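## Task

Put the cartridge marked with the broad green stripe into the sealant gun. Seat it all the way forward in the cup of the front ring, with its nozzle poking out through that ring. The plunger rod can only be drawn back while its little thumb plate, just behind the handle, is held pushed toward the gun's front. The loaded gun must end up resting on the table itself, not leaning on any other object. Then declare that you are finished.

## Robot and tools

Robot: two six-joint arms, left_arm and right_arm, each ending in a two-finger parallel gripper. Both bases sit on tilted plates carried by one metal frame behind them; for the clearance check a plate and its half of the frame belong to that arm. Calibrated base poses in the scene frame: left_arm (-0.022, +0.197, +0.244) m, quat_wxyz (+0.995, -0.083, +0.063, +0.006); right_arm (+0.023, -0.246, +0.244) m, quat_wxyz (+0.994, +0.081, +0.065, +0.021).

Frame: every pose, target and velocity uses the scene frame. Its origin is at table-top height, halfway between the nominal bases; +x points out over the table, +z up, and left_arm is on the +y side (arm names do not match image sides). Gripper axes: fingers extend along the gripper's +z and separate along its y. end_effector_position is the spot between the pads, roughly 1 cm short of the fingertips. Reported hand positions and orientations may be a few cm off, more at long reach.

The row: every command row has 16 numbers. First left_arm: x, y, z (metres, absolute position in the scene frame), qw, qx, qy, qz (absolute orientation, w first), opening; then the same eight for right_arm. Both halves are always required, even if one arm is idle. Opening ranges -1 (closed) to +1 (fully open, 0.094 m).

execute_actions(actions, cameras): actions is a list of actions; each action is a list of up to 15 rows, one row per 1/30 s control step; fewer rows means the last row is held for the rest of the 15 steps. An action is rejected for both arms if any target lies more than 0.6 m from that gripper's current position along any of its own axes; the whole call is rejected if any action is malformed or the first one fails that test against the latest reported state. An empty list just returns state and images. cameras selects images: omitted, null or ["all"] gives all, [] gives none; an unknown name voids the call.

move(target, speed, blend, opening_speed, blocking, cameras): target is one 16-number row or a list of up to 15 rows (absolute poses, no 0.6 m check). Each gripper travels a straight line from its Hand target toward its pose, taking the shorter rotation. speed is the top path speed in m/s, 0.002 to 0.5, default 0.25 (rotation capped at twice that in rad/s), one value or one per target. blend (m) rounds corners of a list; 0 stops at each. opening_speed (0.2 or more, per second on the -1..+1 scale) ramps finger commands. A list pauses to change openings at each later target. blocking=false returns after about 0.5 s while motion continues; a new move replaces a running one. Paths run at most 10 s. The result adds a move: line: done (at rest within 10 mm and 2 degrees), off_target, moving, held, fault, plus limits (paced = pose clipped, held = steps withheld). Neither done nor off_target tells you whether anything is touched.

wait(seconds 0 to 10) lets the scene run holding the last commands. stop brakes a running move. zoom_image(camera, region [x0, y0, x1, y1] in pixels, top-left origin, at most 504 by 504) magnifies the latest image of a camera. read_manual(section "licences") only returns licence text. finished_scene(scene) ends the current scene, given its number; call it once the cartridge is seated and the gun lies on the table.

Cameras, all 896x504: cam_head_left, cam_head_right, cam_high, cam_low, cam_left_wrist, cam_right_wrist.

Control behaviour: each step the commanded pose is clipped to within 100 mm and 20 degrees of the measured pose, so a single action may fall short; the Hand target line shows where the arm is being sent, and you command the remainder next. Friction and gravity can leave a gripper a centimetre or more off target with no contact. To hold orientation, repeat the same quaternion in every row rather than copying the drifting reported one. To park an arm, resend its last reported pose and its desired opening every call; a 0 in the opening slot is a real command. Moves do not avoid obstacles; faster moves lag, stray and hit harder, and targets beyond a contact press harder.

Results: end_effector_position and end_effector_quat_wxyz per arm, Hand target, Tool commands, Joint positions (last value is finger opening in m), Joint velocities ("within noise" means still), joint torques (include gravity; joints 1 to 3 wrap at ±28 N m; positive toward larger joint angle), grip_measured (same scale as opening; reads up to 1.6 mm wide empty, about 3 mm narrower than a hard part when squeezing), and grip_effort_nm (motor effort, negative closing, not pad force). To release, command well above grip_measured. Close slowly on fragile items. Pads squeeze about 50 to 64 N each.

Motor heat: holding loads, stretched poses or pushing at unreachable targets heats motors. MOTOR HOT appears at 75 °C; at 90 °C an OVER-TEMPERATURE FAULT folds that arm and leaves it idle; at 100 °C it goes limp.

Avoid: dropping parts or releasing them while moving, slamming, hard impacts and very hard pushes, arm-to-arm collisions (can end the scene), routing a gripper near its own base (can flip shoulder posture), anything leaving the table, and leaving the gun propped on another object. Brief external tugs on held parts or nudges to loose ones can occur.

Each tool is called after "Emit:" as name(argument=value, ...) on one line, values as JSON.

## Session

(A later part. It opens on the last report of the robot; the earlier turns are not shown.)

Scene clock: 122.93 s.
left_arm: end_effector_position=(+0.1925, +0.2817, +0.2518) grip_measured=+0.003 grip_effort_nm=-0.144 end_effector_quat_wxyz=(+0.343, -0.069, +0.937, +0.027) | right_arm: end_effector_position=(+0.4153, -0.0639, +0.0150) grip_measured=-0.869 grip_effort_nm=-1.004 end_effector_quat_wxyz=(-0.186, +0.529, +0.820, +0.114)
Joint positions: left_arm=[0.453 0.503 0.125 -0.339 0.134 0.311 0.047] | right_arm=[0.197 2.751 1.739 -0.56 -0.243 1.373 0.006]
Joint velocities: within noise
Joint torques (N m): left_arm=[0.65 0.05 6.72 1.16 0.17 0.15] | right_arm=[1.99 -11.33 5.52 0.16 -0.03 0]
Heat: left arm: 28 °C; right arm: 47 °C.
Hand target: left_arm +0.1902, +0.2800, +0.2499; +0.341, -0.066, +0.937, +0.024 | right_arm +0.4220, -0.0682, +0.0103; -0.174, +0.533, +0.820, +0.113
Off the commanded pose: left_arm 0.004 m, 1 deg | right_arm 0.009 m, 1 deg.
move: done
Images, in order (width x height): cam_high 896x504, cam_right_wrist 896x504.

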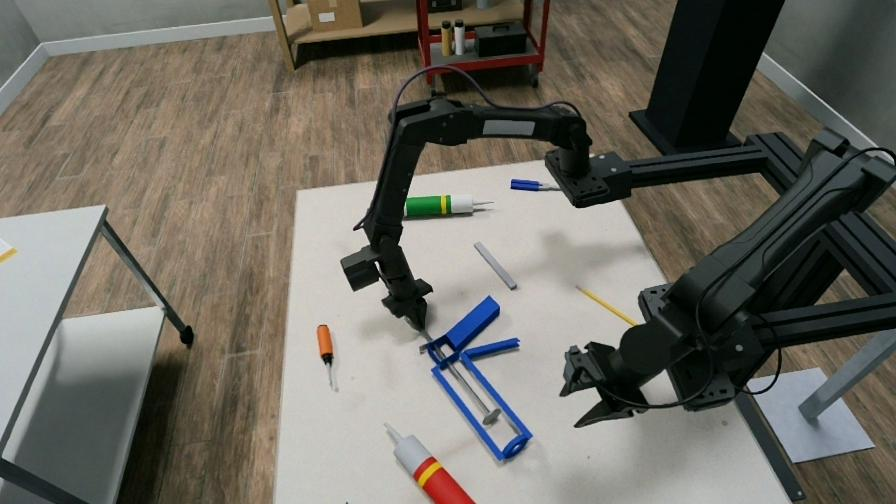

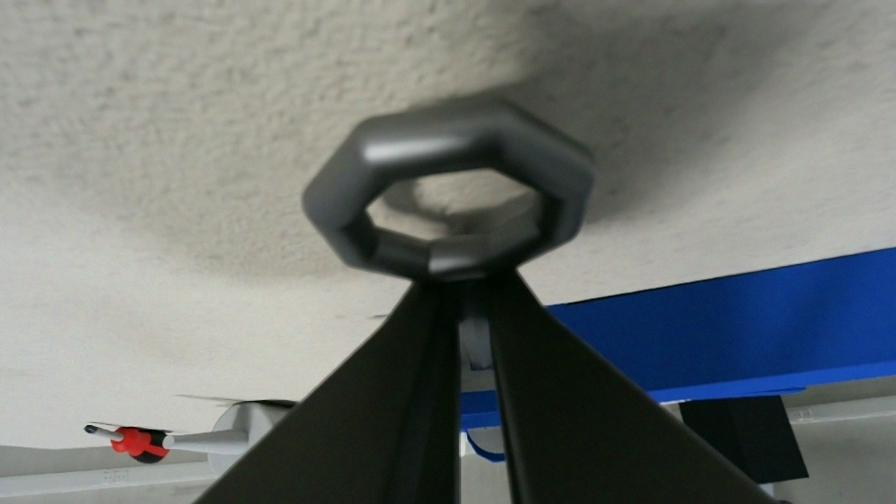

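Emit:
move(target=[0.385, 0.035, 0.16, 0.0361, -0.2047, 0.9632, -0.1698, -1.0, 0.4220, -0.0680, 0.010, -0.1744, 0.5326, 0.8202, 0.1133, -1.0], speed=0.15, cameras=["cam_head_right","cam_high","cam_left_wrist","cam_right_wrist"])

Scene clock: 137.10 s.
left_arm: end_effector_position=(+0.3858, +0.0454, +0.1625) grip_measured=-0.990 grip_effort_nm=-0.525 end_effector_quat_wxyz=(+0.046, -0.209, +0.962, -0.167) | right_arm: end_effector_position=(+0.4153, -0.0639, +0.0150) grip_measured=-0.869 grip_effort_nm=-1.004 end_effector_quat_wxyz=(-0.186, +0.529, +0.820, +0.114)
Joint positions: left_arm=[-0.316 2.152 1.241 -0.346 0.054 -0.708 0] | right_arm=[0.197 2.751 1.739 -0.56 -0.243 1.373 0.006]
Joint velocities: within noise
Joint torques (N m): left_arm=[-3.85 -7.06 7.92 0.52 0.19 -0.06] | right_arm=[1.95 -11.33 5.61 0.16 -0.03 0.01]
Heat: left arm: 28 °C; right arm: 47 °C.
Hand target: left_arm +0.3848, +0.0352, +0.1601; +0.037, -0.205, +0.963, -0.170 | right_arm +0.4220, -0.0682, +0.0103; -0.174, +0.533, +0.820, +0.113
Off the commanded pose: left_arm 0.011 m, 1 deg | right_arm 0.009 m, 1 deg.
move: off_target (left_arm)
Images, in order (width x height): cam_head_right 896x504, cam_high 896x504, cam_left_wrist 896x504, cam_right_wrist 896x504.

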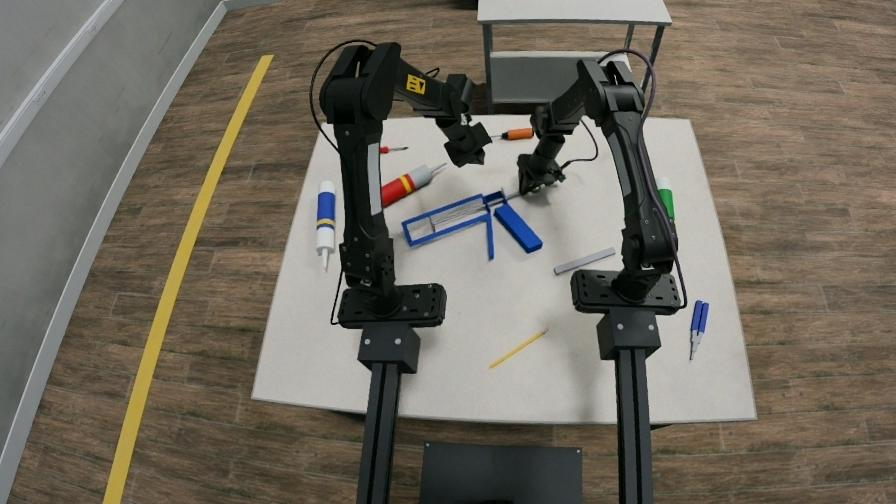

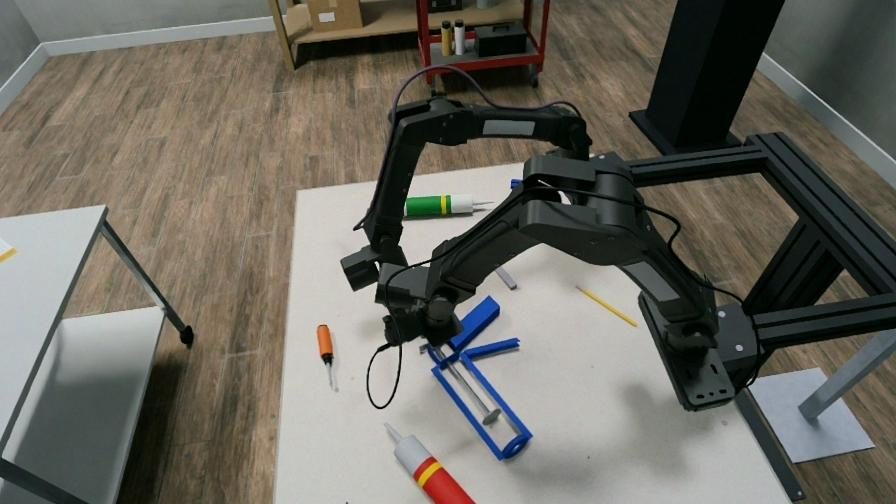

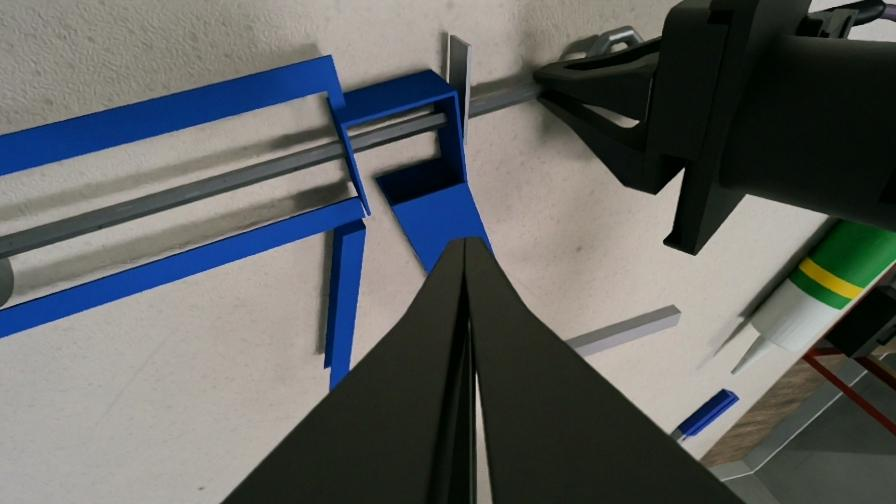

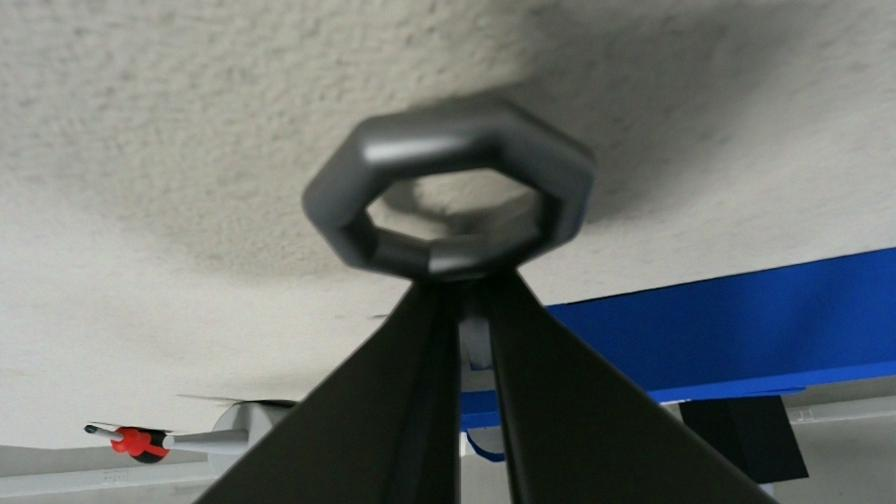

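Emit:
move(target=[0.3975, 0.0125, 0.1066, 0.0361, -0.2047, 0.9632, -0.1698, -1.0, 0.4220, -0.0680, 0.010, -0.1744, 0.5326, 0.8202, 0.1133, -1.0], speed=0.1, cameras=["cam_high","cam_left_wrist","cam_right_wrist"])

Emit:
zoom_image(camera="cam_high", region=[340, 230, 560, 400])

Scene clock: 148.20 s.
left_arm: end_effector_position=(+0.3911, +0.0253, +0.1085) grip_measured=-0.990 grip_effort_nm=-0.540 end_effector_quat_wxyz=(+0.029, -0.209, +0.964, -0.160) | right_arm: end_effector_position=(+0.4153, -0.0639, +0.0150) grip_measured=-0.869 grip_effort_nm=-1.009 end_effector_quat_wxyz=(-0.186, +0.529, +0.820, +0.114)
Joint positions: left_arm=[-0.331 2.352 1.339 -0.279 0.055 -0.724 0] | right_arm=[0.197 2.751 1.739 -0.56 -0.243 1.373 0.006]
Joint velocities: within noise
Joint torques (N m): left_arm=[-4.34 -7.87 7.21 0.78 0.15 -0.13] | right_arm=[1.89 -11.32 5.55 0.15 -0.01 0.01]
Heat: left arm: 29 °C; right arm: 47 °C.
Hand target: left_arm +0.3970, +0.0126, +0.1071; +0.036, -0.205, +0.963, -0.170 | right_arm +0.4220, -0.0682, +0.0103; -0.174, +0.533, +0.820, +0.113
Off the commanded pose: left_arm 0.014 m, 1 deg | right_arm 0.009 m, 1 deg.
move: off_target (left_arm)
Images, in order (width x height): cam_high 896x504, cam_left_wrist 896x504, cam_right_wrist 896x504.

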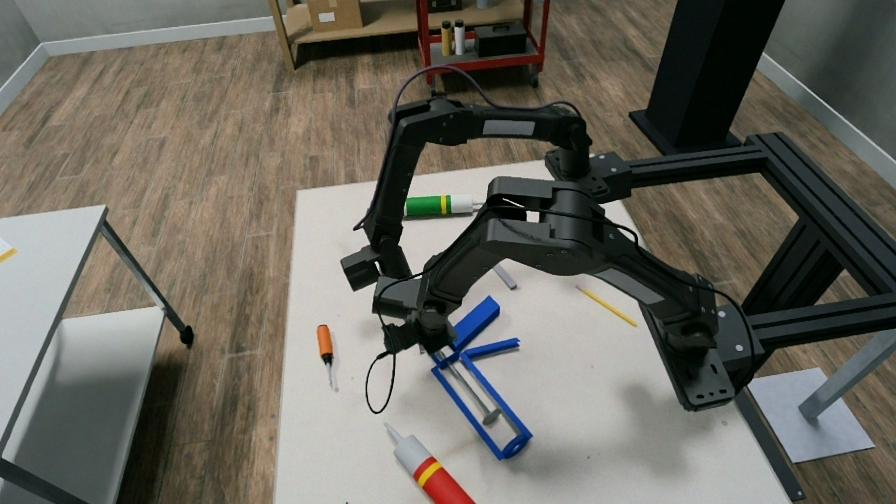

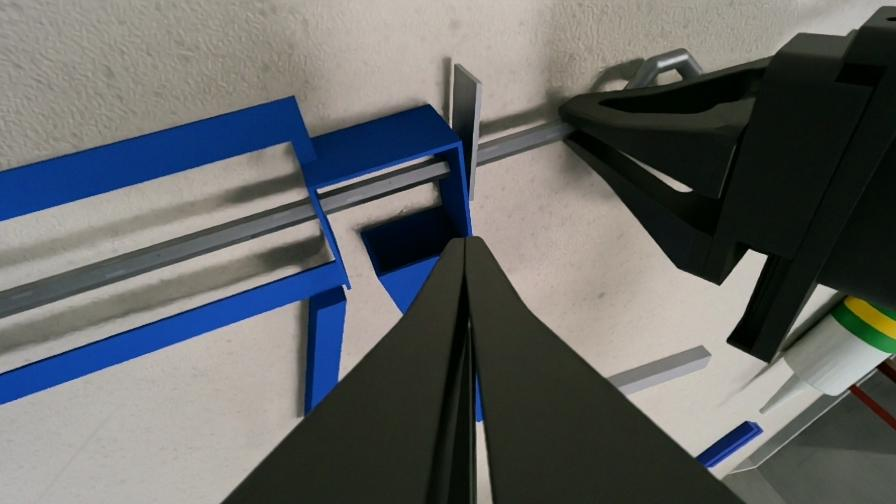

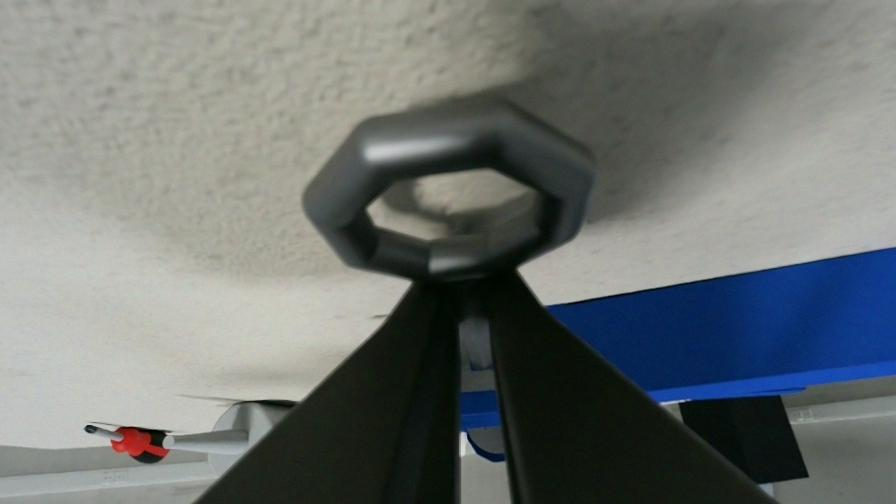

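Scaled by 2.291 from the camera's 896x504 image, which has a finer 1280x720 frame.

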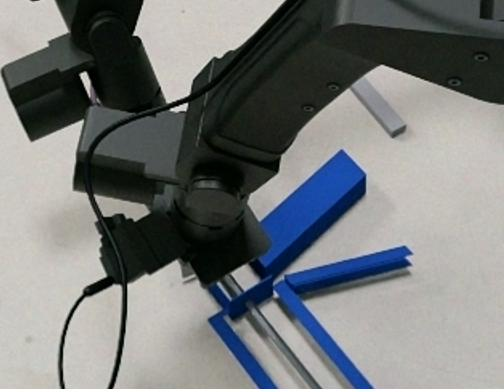

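Emit:
move(target=[0.4130, -0.0200, 0.085, 0.0361, -0.2047, 0.9632, -0.1698, -1.0, 0.4220, -0.0680, 0.010, -0.1744, 0.5326, 0.8202, 0.1133, -1.0], speed=0.1, cameras=["cam_left_wrist"])

Scene clock: 156.97 s.
left_arm: end_effector_position=(+0.4117, -0.0114, +0.0895) grip_measured=-0.990 grip_effort_nm=-0.535 end_effector_quat_wxyz=(+0.035, -0.207, +0.963, -0.170) | right_arm: end_effector_position=(+0.4153, -0.0639, +0.0150) grip_measured=-0.869 grip_effort_nm=-1.004 end_effector_quat_wxyz=(-0.186, +0.529, +0.820, +0.114)
Joint positions: left_arm=[-0.382 2.491 1.499 -0.277 0.052 -0.769 0] | right_arm=[0.197 2.751 1.739 -0.56 -0.243 1.373 0.006]
Joint velocities: within noise
Joint torques (N m): left_arm=[-4.11 -8.58 7.38 0.68 0.07 -0.09] | right_arm=[1.91 -11.3 5.59 0.17 -0.02 0.01]
Heat: left arm: 31 °C; right arm: 47 °C.
Hand target: left_arm +0.4127, -0.0199, +0.0851; +0.036, -0.205, +0.963, -0.170 | right_arm +0.4220, -0.0682, +0.0103; -0.174, +0.533, +0.820, +0.113
Off the commanded pose: left_arm 0.010 m, 0 deg | right_arm 0.009 m, 1 deg.
move: done
Images, in order (width x height): cam_left_wrist 896x504.

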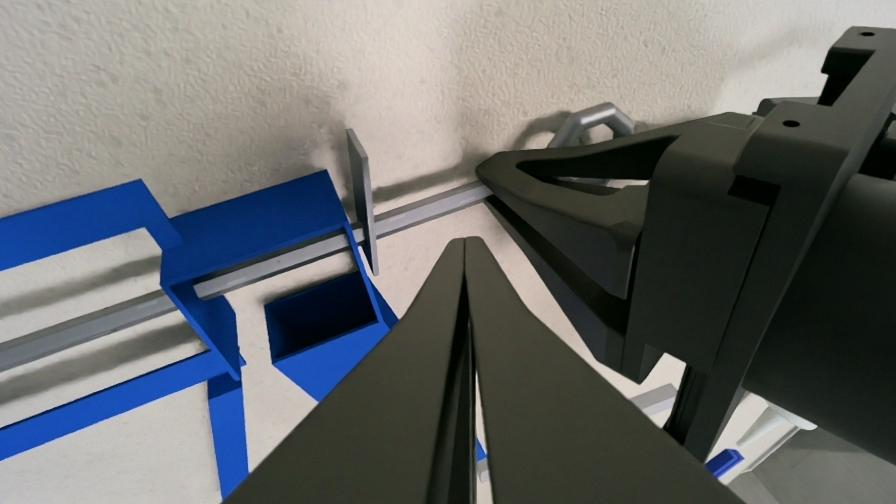

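Emit:
move(target=[0.4130, -0.0190, 0.022, 0.0361, -0.2047, 0.9632, -0.1698, -1.0, 0.4220, -0.0680, 0.010, -0.1744, 0.5326, 0.8202, 0.1133, -1.0], speed=0.05, cameras=["cam_left_wrist","cam_right_wrist"])

Scene clock: 163.33 s.
left_arm: end_effector_position=(+0.4065, -0.0170, +0.0286) grip_measured=-0.990 grip_effort_nm=-0.525 end_effector_quat_wxyz=(+0.028, -0.209, +0.964, -0.164) | right_arm: end_effector_position=(+0.4153, -0.0639, +0.0150) grip_measured=-0.869 grip_effort_nm=-1.009 end_effector_quat_wxyz=(-0.186, +0.529, +0.820, +0.114)
Joint positions: left_arm=[-0.371 2.672 1.568 -0.184 0.051 -0.764 0] | right_arm=[0.197 2.751 1.739 -0.56 -0.243 1.373 0.006]
Joint velocities: within noise
Joint torques (N m): left_arm=[-2.39 -8.65 6.61 0.82 0.12 0.16] | right_arm=[1.95 -11.29 5.68 0.13 -0.02 -0.01]
Heat: left arm: 32 °C; right arm: 48 °C.
Hand target: left_arm +0.4127, -0.0188, +0.0223; +0.036, -0.205, +0.963, -0.170 | right_arm +0.4220, -0.0682, +0.0103; -0.174, +0.533, +0.820, +0.113
Off the commanded pose: left_arm 0.009 m, 1 deg | right_arm 0.009 m, 1 deg.
move: done
Images, in order (width x height): cam_left_wrist 896x504, cam_right_wrist 896x504.

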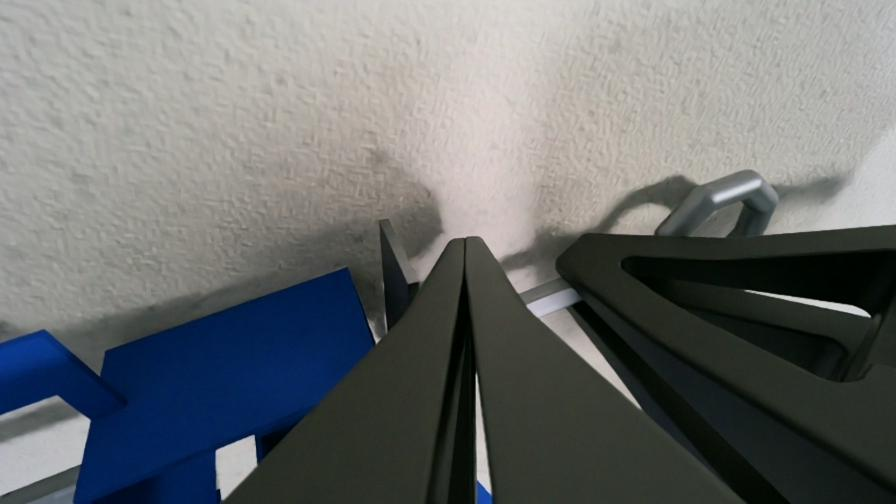

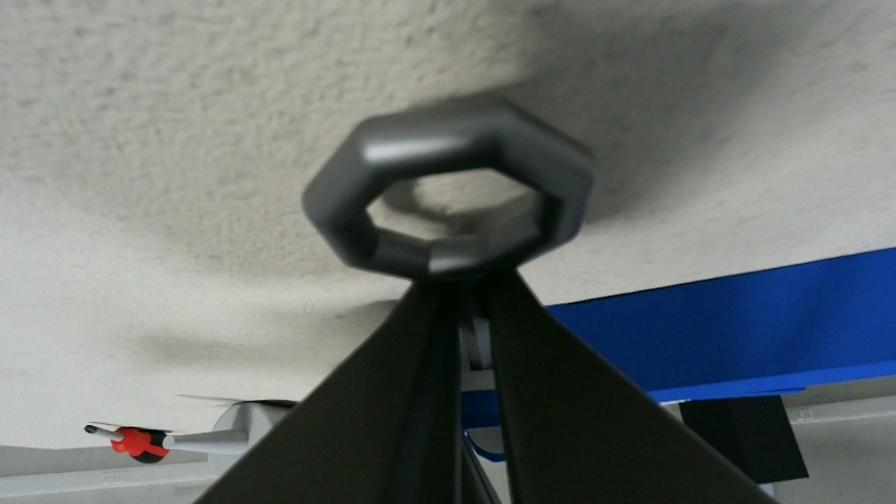

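Emit:
move(target=[[0.3990, 0.0130, 0.022, 0.0361, -0.2047, 0.9632, -0.1698, -1.0, 0.4220, -0.0680, 0.010, -0.1744, 0.5326, 0.8202, 0.1133, -1.0],[0.3990, 0.0130, 0.022, 0.0361, -0.2047, 0.9632, -0.1698, -1.0, 0.4400, -0.1090, 0.010, -0.1744, 0.5326, 0.8202, 0.1133, -1.0]], speed=0.05)

Scene clock: 168.13 s.
left_arm: end_effector_position=(+0.4142, -0.0220, +0.0282) grip_measured=-0.990 grip_effort_nm=-0.530 end_effector_quat_wxyz=(+0.055, -0.190, +0.952, -0.235) | right_arm: end_effector_position=(+0.4232, -0.0805, +0.0141) grip_measured=-0.869 grip_effort_nm=-1.004 end_effector_quat_wxyz=(-0.196, +0.511, +0.827, +0.127)
Joint positions: left_arm=[-0.335 2.666 1.48 0.01 0.164 -0.705 0] | right_arm=[0.144 2.767 1.783 -0.608 -0.275 1.277 0.006]
Joint velocities: within noise
Joint torques (N m): left_arm=[-0.57 -12.74 1.46 -0.03 -0.62 0.18] | right_arm=[-1.84 -12.36 7.17 -0.21 0.26 0.04]
Heat: left arm: 34 °C; right arm: 48 °C.
Hand target: left_arm +0.3991, +0.0113, +0.0219; +0.037, -0.203, +0.963, -0.173 | right_arm +0.4387, -0.1088, +0.0106; -0.174, +0.533, +0.820, +0.113
Off the commanded pose: left_arm 0.039 m, 8 deg | right_arm 0.033 m, 4 deg.
move: off_target (left_arm, right_arm)

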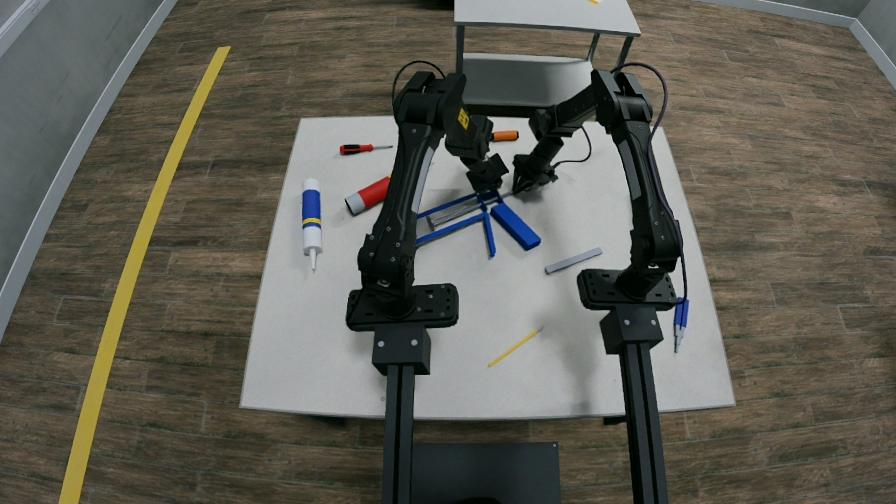

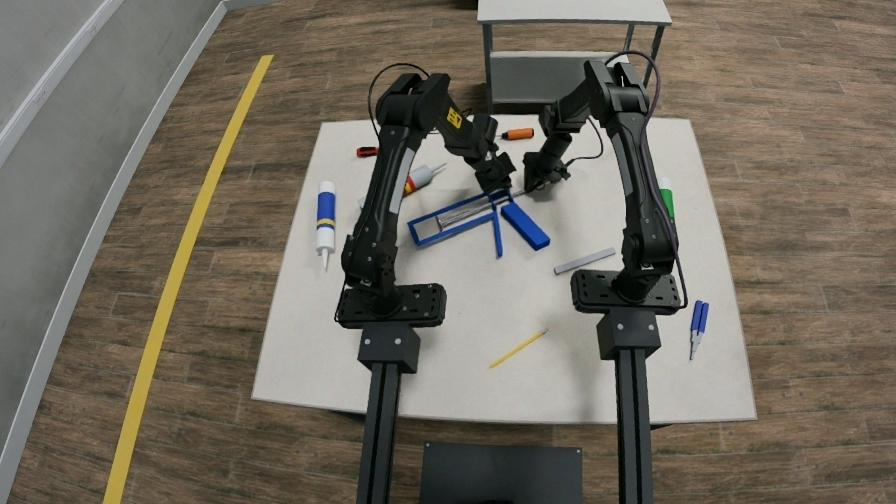

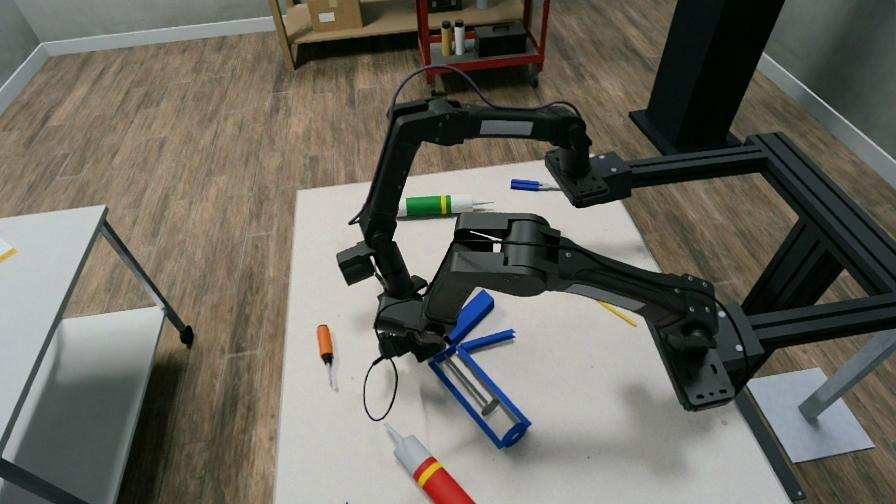

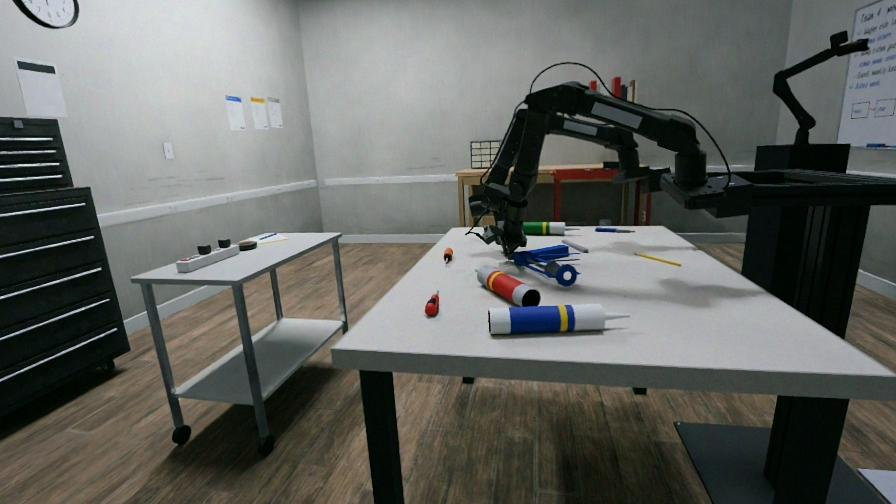

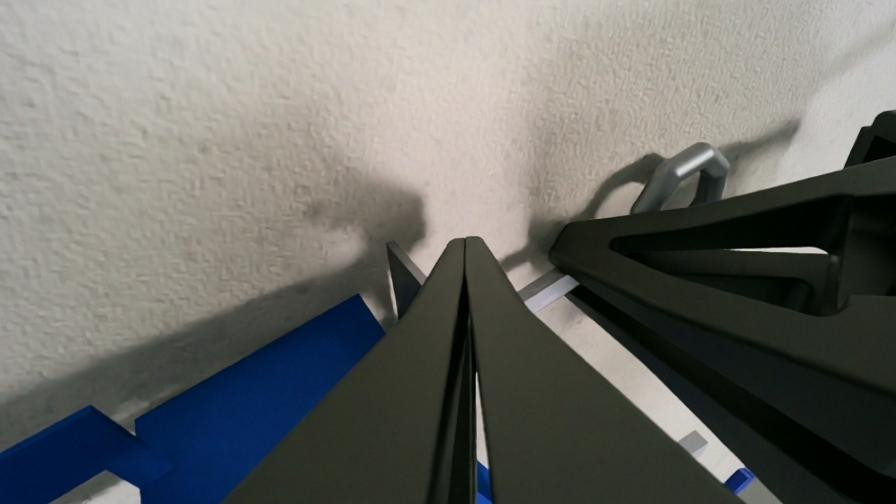

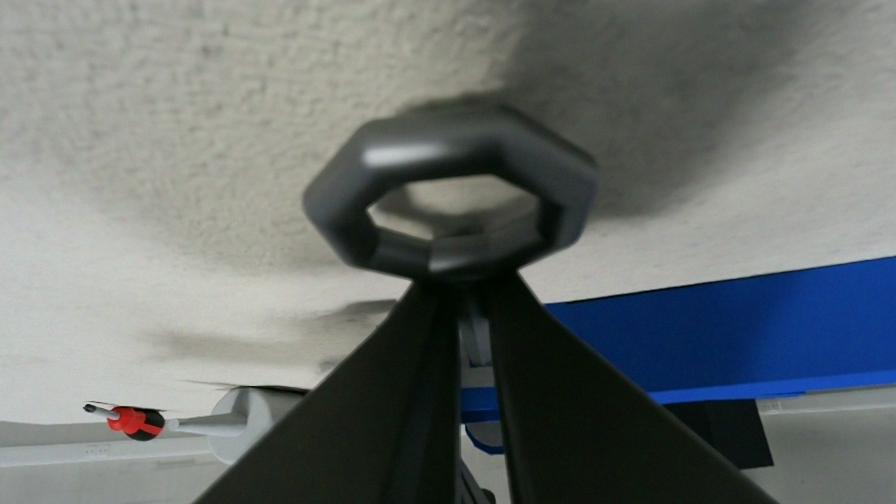

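Emit:
move(target=[[0.3990, 0.0130, 0.022, 0.0361, -0.2047, 0.9632, -0.1698, -1.0, 0.4290, -0.0850, 0.010, -0.1744, 0.5326, 0.8202, 0.1133, -1.0],[0.3920, 0.0250, 0.022, 0.0361, -0.2047, 0.9632, -0.1698, -1.0, 0.4290, -0.0850, 0.010, -0.1744, 0.5326, 0.8202, 0.1133, -1.0]], speed=0.05, cameras=["cam_high","cam_low","cam_left_wrist","cam_right_wrist"])

Emit:
zoom_image(camera="cam_low", region=[440, 200, 640, 310])

Scene clock: 174.60 s.
left_arm: end_effector_position=(+0.4107, -0.0160, +0.0329) grip_measured=-0.990 grip_effort_nm=-0.525 end_effector_quat_wxyz=(+0.063, -0.184, +0.952, -0.238) | right_arm: end_effector_position=(+0.4223, -0.0752, +0.0145) grip_measured=-0.869 grip_effort_nm=-1.004 end_effector_quat_wxyz=(-0.193, +0.515, +0.826, +0.122)
Joint positions: left_arm=[-0.326 2.635 1.426 0.046 0.169 -0.685 0] | right_arm=[0.161 2.767 1.783 -0.604 -0.263 1.304 0.006]
Joint velocities: within noise
Joint torques (N m): left_arm=[0.5 -12.16 1.13 -0.04 -0.61 0.17] | right_arm=[1.57 -12.66 3.77 0.24 0.14 0.3]
Heat: left arm: 38 °C; right arm: 48 °C.
Hand target: left_arm +0.3918, +0.0225, +0.0221; +0.037, -0.203, +0.963, -0.173 | right_arm +0.4289, -0.0851, +0.0103; -0.175, +0.533, +0.820, +0.113
Off the commanded pose: left_arm 0.046 m, 9 deg | right_arm 0.013 m, 3 deg.
move: off_target (left_arm, right_arm)
Images, in order (width x height): cam_high 896x504, cam_low 896x504, cam_left_wrist 896x504, cam_right_wrist 896x504.

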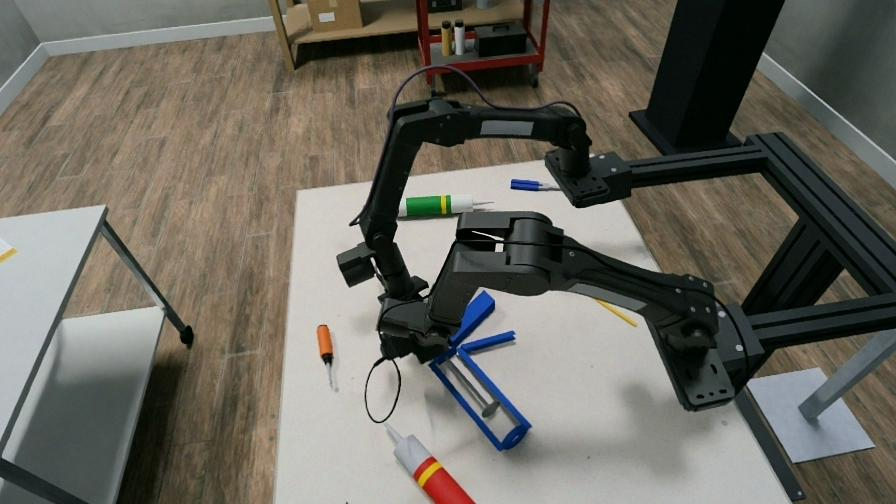

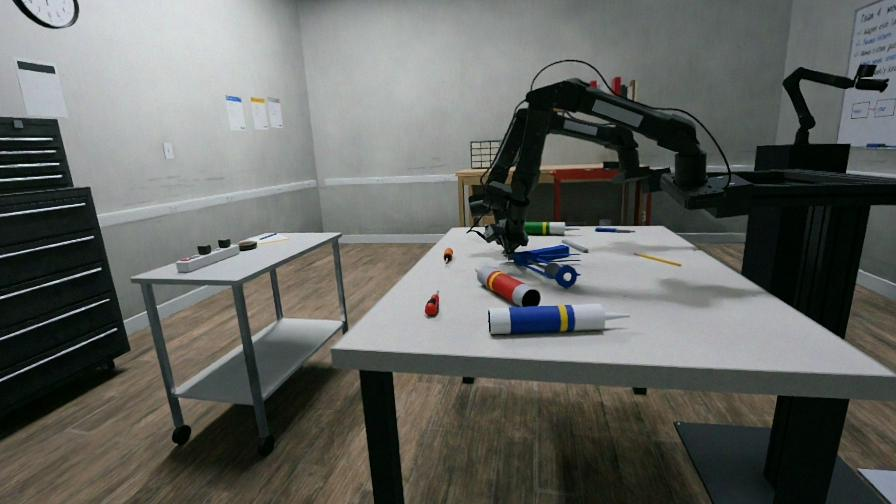

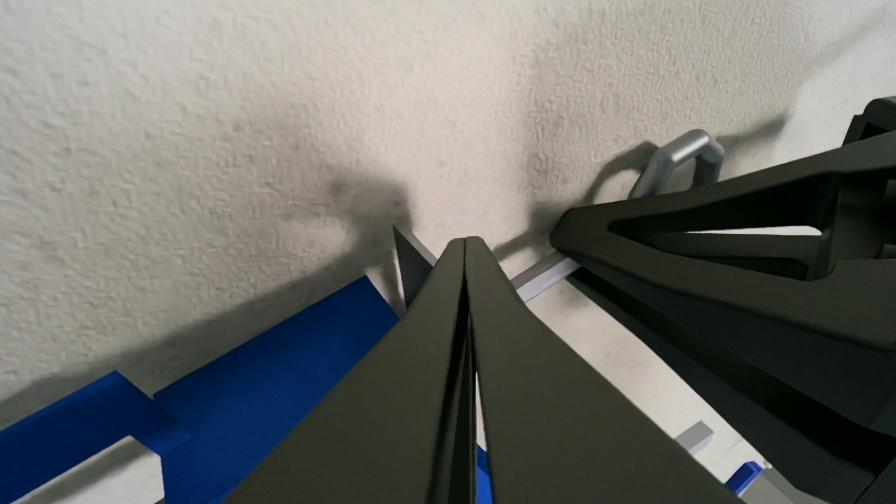

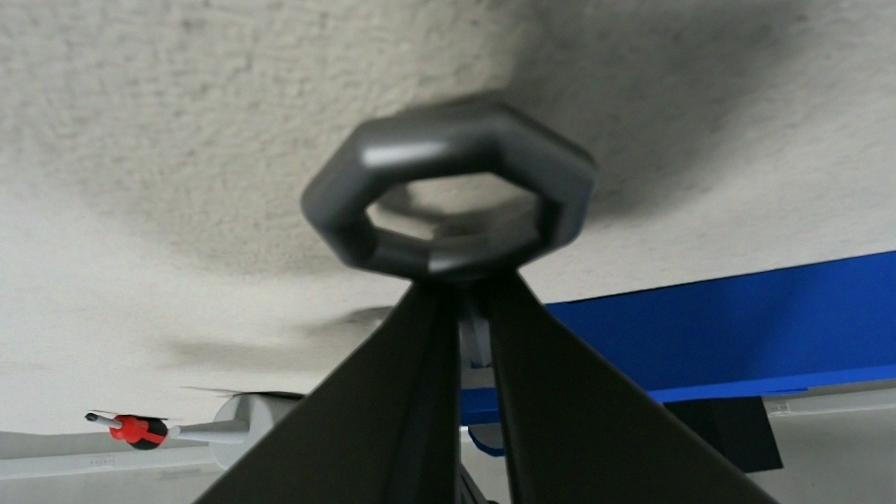

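Scaled by 2.520 from the camera's 896x504 image, which has a finer 1280x720 frame.

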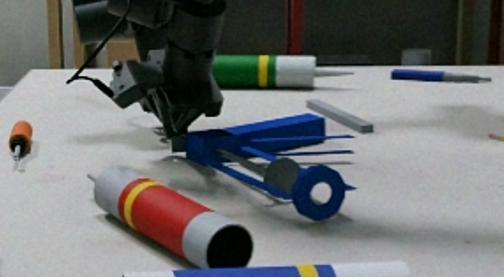

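Emit:
move(target=[0.3920, 0.0250, 0.022, 0.0361, -0.2047, 0.9632, -0.1698, -1.0, 0.4400, -0.1150, 0.010, -0.1744, 0.5326, 0.8202, 0.1133, -1.0], speed=0.1, cameras=["cam_high","cam_left_wrist","cam_right_wrist"])

Scene clock: 179.50 s.
left_arm: end_effector_position=(+0.4124, -0.0183, +0.0345) grip_measured=-0.990 grip_effort_nm=-0.525 end_effector_quat_wxyz=(+0.065, -0.183, +0.950, -0.245) | right_arm: end_effector_position=(+0.4235, -0.0842, +0.0136) grip_measured=-0.869 grip_effort_nm=-1.009 end_effector_quat_wxyz=(-0.199, +0.511, +0.826, +0.130)
Joint positions: left_arm=[-0.326 2.635 1.426 0.057 0.181 -0.684 0] | right_arm=[0.133 2.767 1.782 -0.61 -0.281 1.267 0.006]
Joint velocities: within noise
Joint torques (N m): left_arm=[0.53 -12.16 0.99 -0.15 -0.73 0.15] | right_arm=[-2.02 -12.7 6.71 -0.23 0.32 -0.03]
Heat: left arm: 37 °C; right arm: 48 °C.
Hand target: left_arm +0.3919, +0.0223, +0.0223; +0.037, -0.203, +0.963, -0.174 | right_arm +0.4387, -0.1149, +0.0106; -0.175, +0.533, +0.820, +0.113
Off the commanded pose: left_arm 0.049 m, 10 deg | right_arm 0.035 m, 4 deg.
move: off_target (left_arm, right_arm)
Images, in order (width x height): cam_high 896x504, cam_left_wrist 896x504, cam_right_wrist 896x504.

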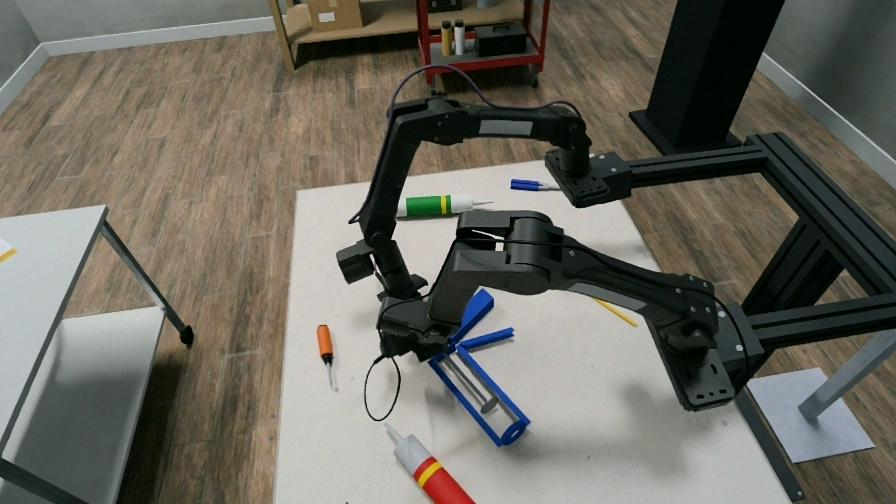

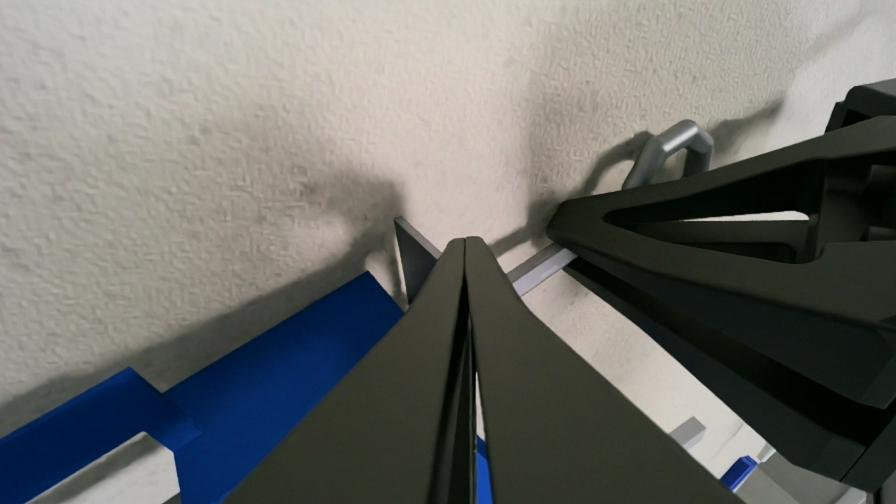

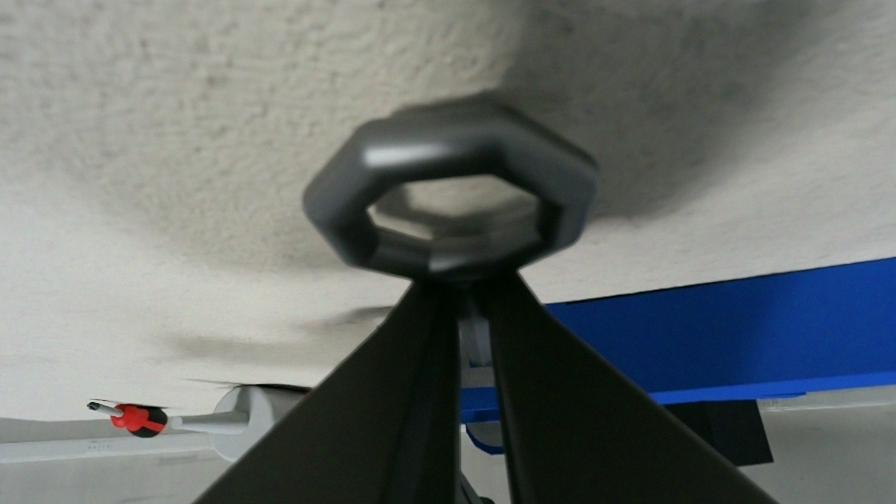

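Emit:
move(target=[[0.4180, -0.0240, 0.022, 0.0361, -0.2047, 0.9632, -0.1698, -1.0, 0.4290, -0.0830, 0.010, -0.1744, 0.5326, 0.8202, 0.1133, -1.0],[0.4280, -0.0180, 0.016, 0.0361, -0.2047, 0.9632, -0.1698, -1.0, 0.4290, -0.0830, 0.010, -0.1744, 0.5326, 0.8202, 0.1133, -1.0]], speed=0.05, cameras=["cam_high","cam_left_wrist","cam_right_wrist"])

Scene clock: 192.73 s.
left_arm: end_effector_position=(+0.4314, -0.0178, +0.0256) grip_measured=-0.990 grip_effort_nm=-0.530 end_effector_quat_wxyz=(+0.045, -0.207, +0.961, -0.176) | right_arm: end_effector_position=(+0.4234, -0.0852, +0.0126) grip_measured=-0.869 grip_effort_nm=-1.004 end_effector_quat_wxyz=(-0.196, +0.529, +0.817, +0.119)
Joint positions: left_arm=[-0.352 2.718 1.662 -0.192 0.061 -0.739 0] | right_arm=[0.137 2.767 1.782 -0.609 -0.265 1.314 0.006]
Joint velocities: within noise
Joint torques (N m): left_arm=[-2.66 -8.8 7.05 0.51 0.1 0.05] | right_arm=[4.01 -12.42 4.18 0.29 0.15 0.24]
Heat: left arm: 36 °C; right arm: 48 °C.
Hand target: left_arm +0.4277, -0.0178, +0.0162; +0.036, -0.205, +0.963, -0.170 | right_arm +0.4291, -0.0829, +0.0103; -0.175, +0.533, +0.820, +0.114
Off the commanded pose: left_arm 0.010 m, 1 deg | right_arm 0.007 m, 3 deg.
move: off_target (right_arm)
Images, in order (width x height): cam_high 896x504, cam_left_wrist 896x504, cam_right_wrist 896x504.

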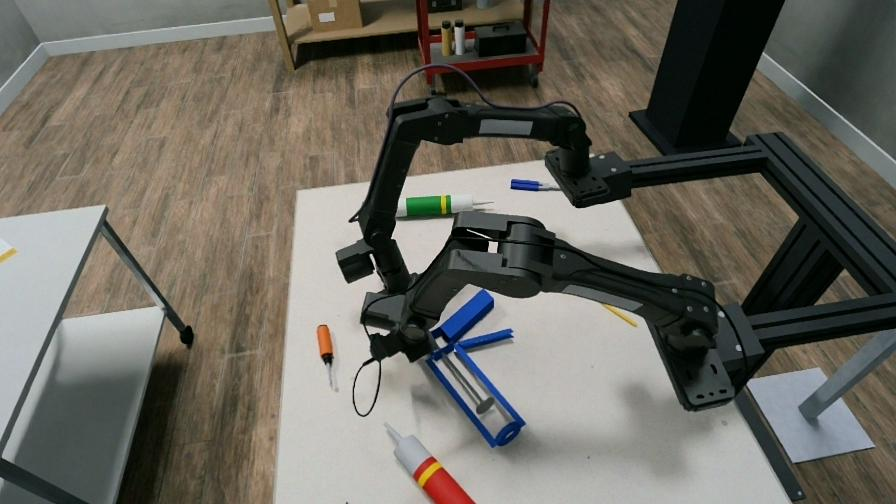

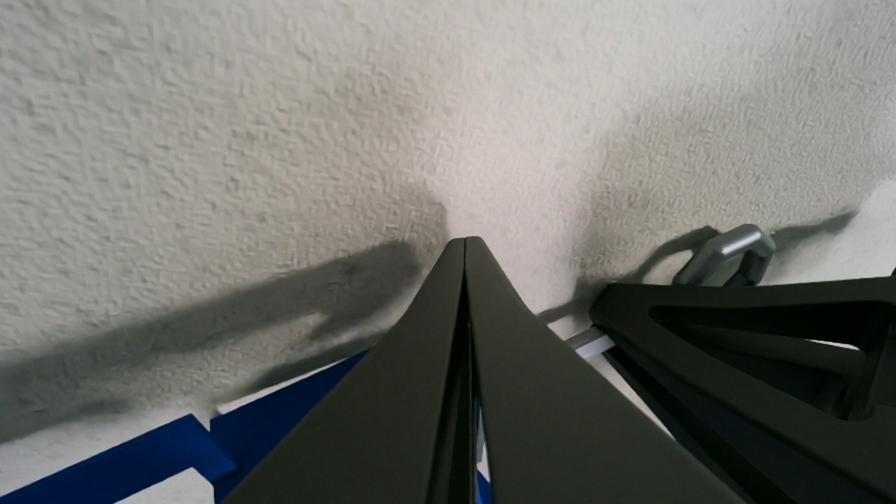

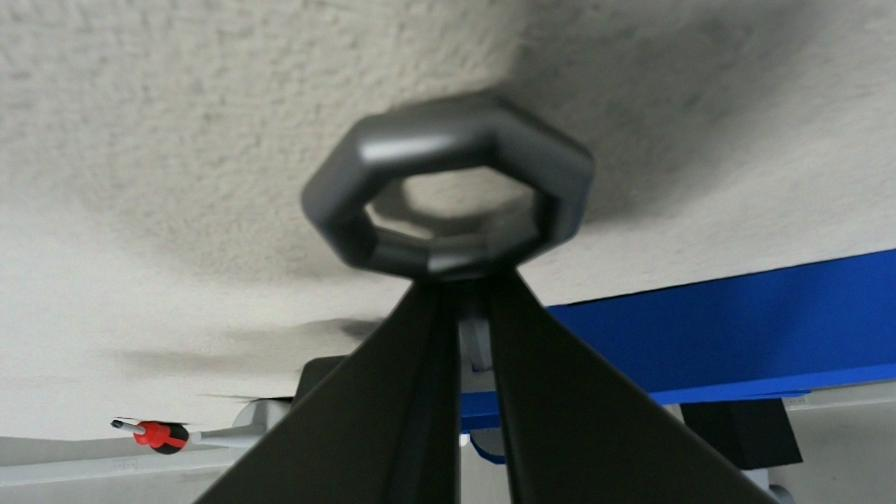

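Emit:
move(target=[[0.4170, -0.0220, 0.018, 0.0361, -0.2047, 0.9632, -0.1698, -1.0, 0.4290, -0.0830, 0.010, -0.1744, 0.5326, 0.8202, 0.1133, -1.0]], speed=0.05, cameras=["cam_left_wrist","cam_right_wrist"])

Scene clock: 197.17 s.
left_arm: end_effector_position=(+0.4220, -0.0146, +0.0203) grip_measured=-0.990 grip_effort_nm=-0.520 end_effector_quat_wxyz=(+0.037, -0.208, +0.963, -0.169) | right_arm: end_effector_position=(+0.4234, -0.0852, +0.0126) grip_measured=-0.869 grip_effort_nm=-1.009 end_effector_quat_wxyz=(-0.196, +0.529, +0.817, +0.119)
Joint positions: left_arm=[-0.352 2.718 1.637 -0.189 0.056 -0.742 0] | right_arm=[0.137 2.767 1.782 -0.609 -0.265 1.314 0.006]
Joint velocities: within noise
Joint torques (N m): left_arm=[-4.26 -10.33 3.86 0.75 0.12 -0.05] | right_arm=[4 -12.42 4.1 0.28 0.16 0.24]
Heat: left arm: 35 °C; right arm: 48 °C.
Hand target: left_arm +0.4170, -0.0218, +0.0180; +0.036, -0.205, +0.963, -0.170 | right_arm +0.4291, -0.0829, +0.0103; -0.175, +0.533, +0.820, +0.114
Off the commanded pose: left_arm 0.009 m, 0 deg | right_arm 0.007 m, 3 deg.
move: off_target (right_arm)
Images, in order (width x height): cam_left_wrist 896x504, cam_right_wrist 896x504.

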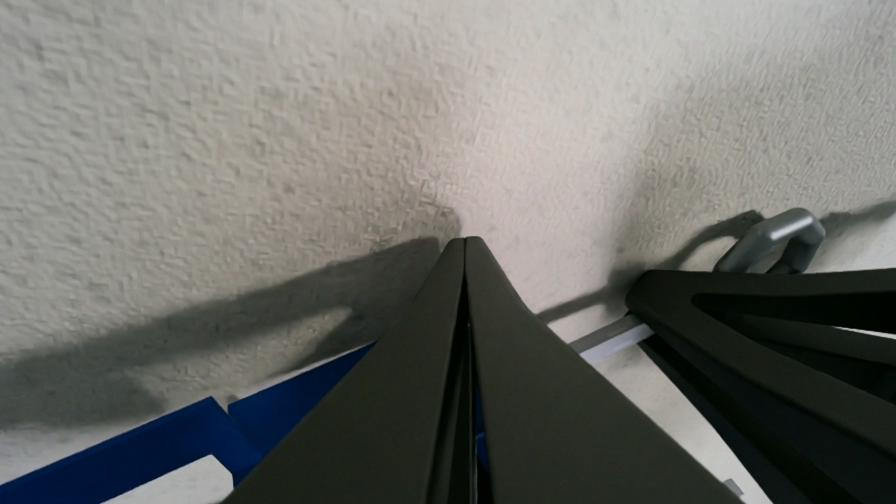

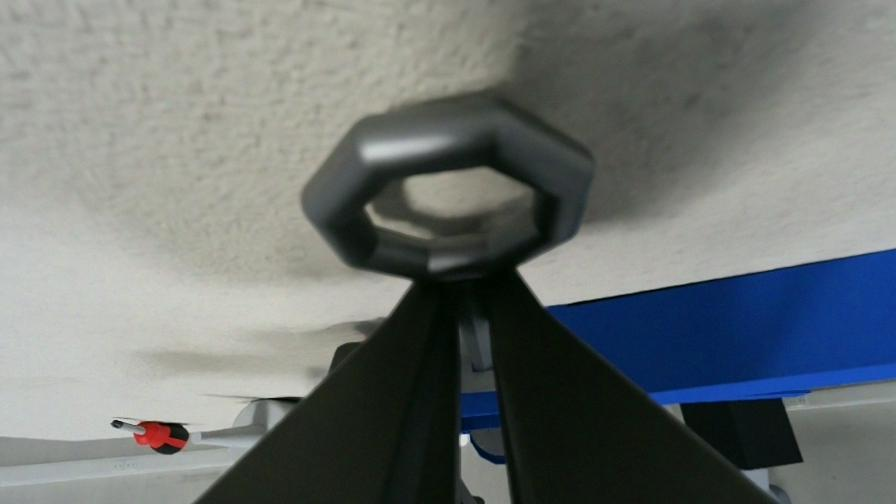

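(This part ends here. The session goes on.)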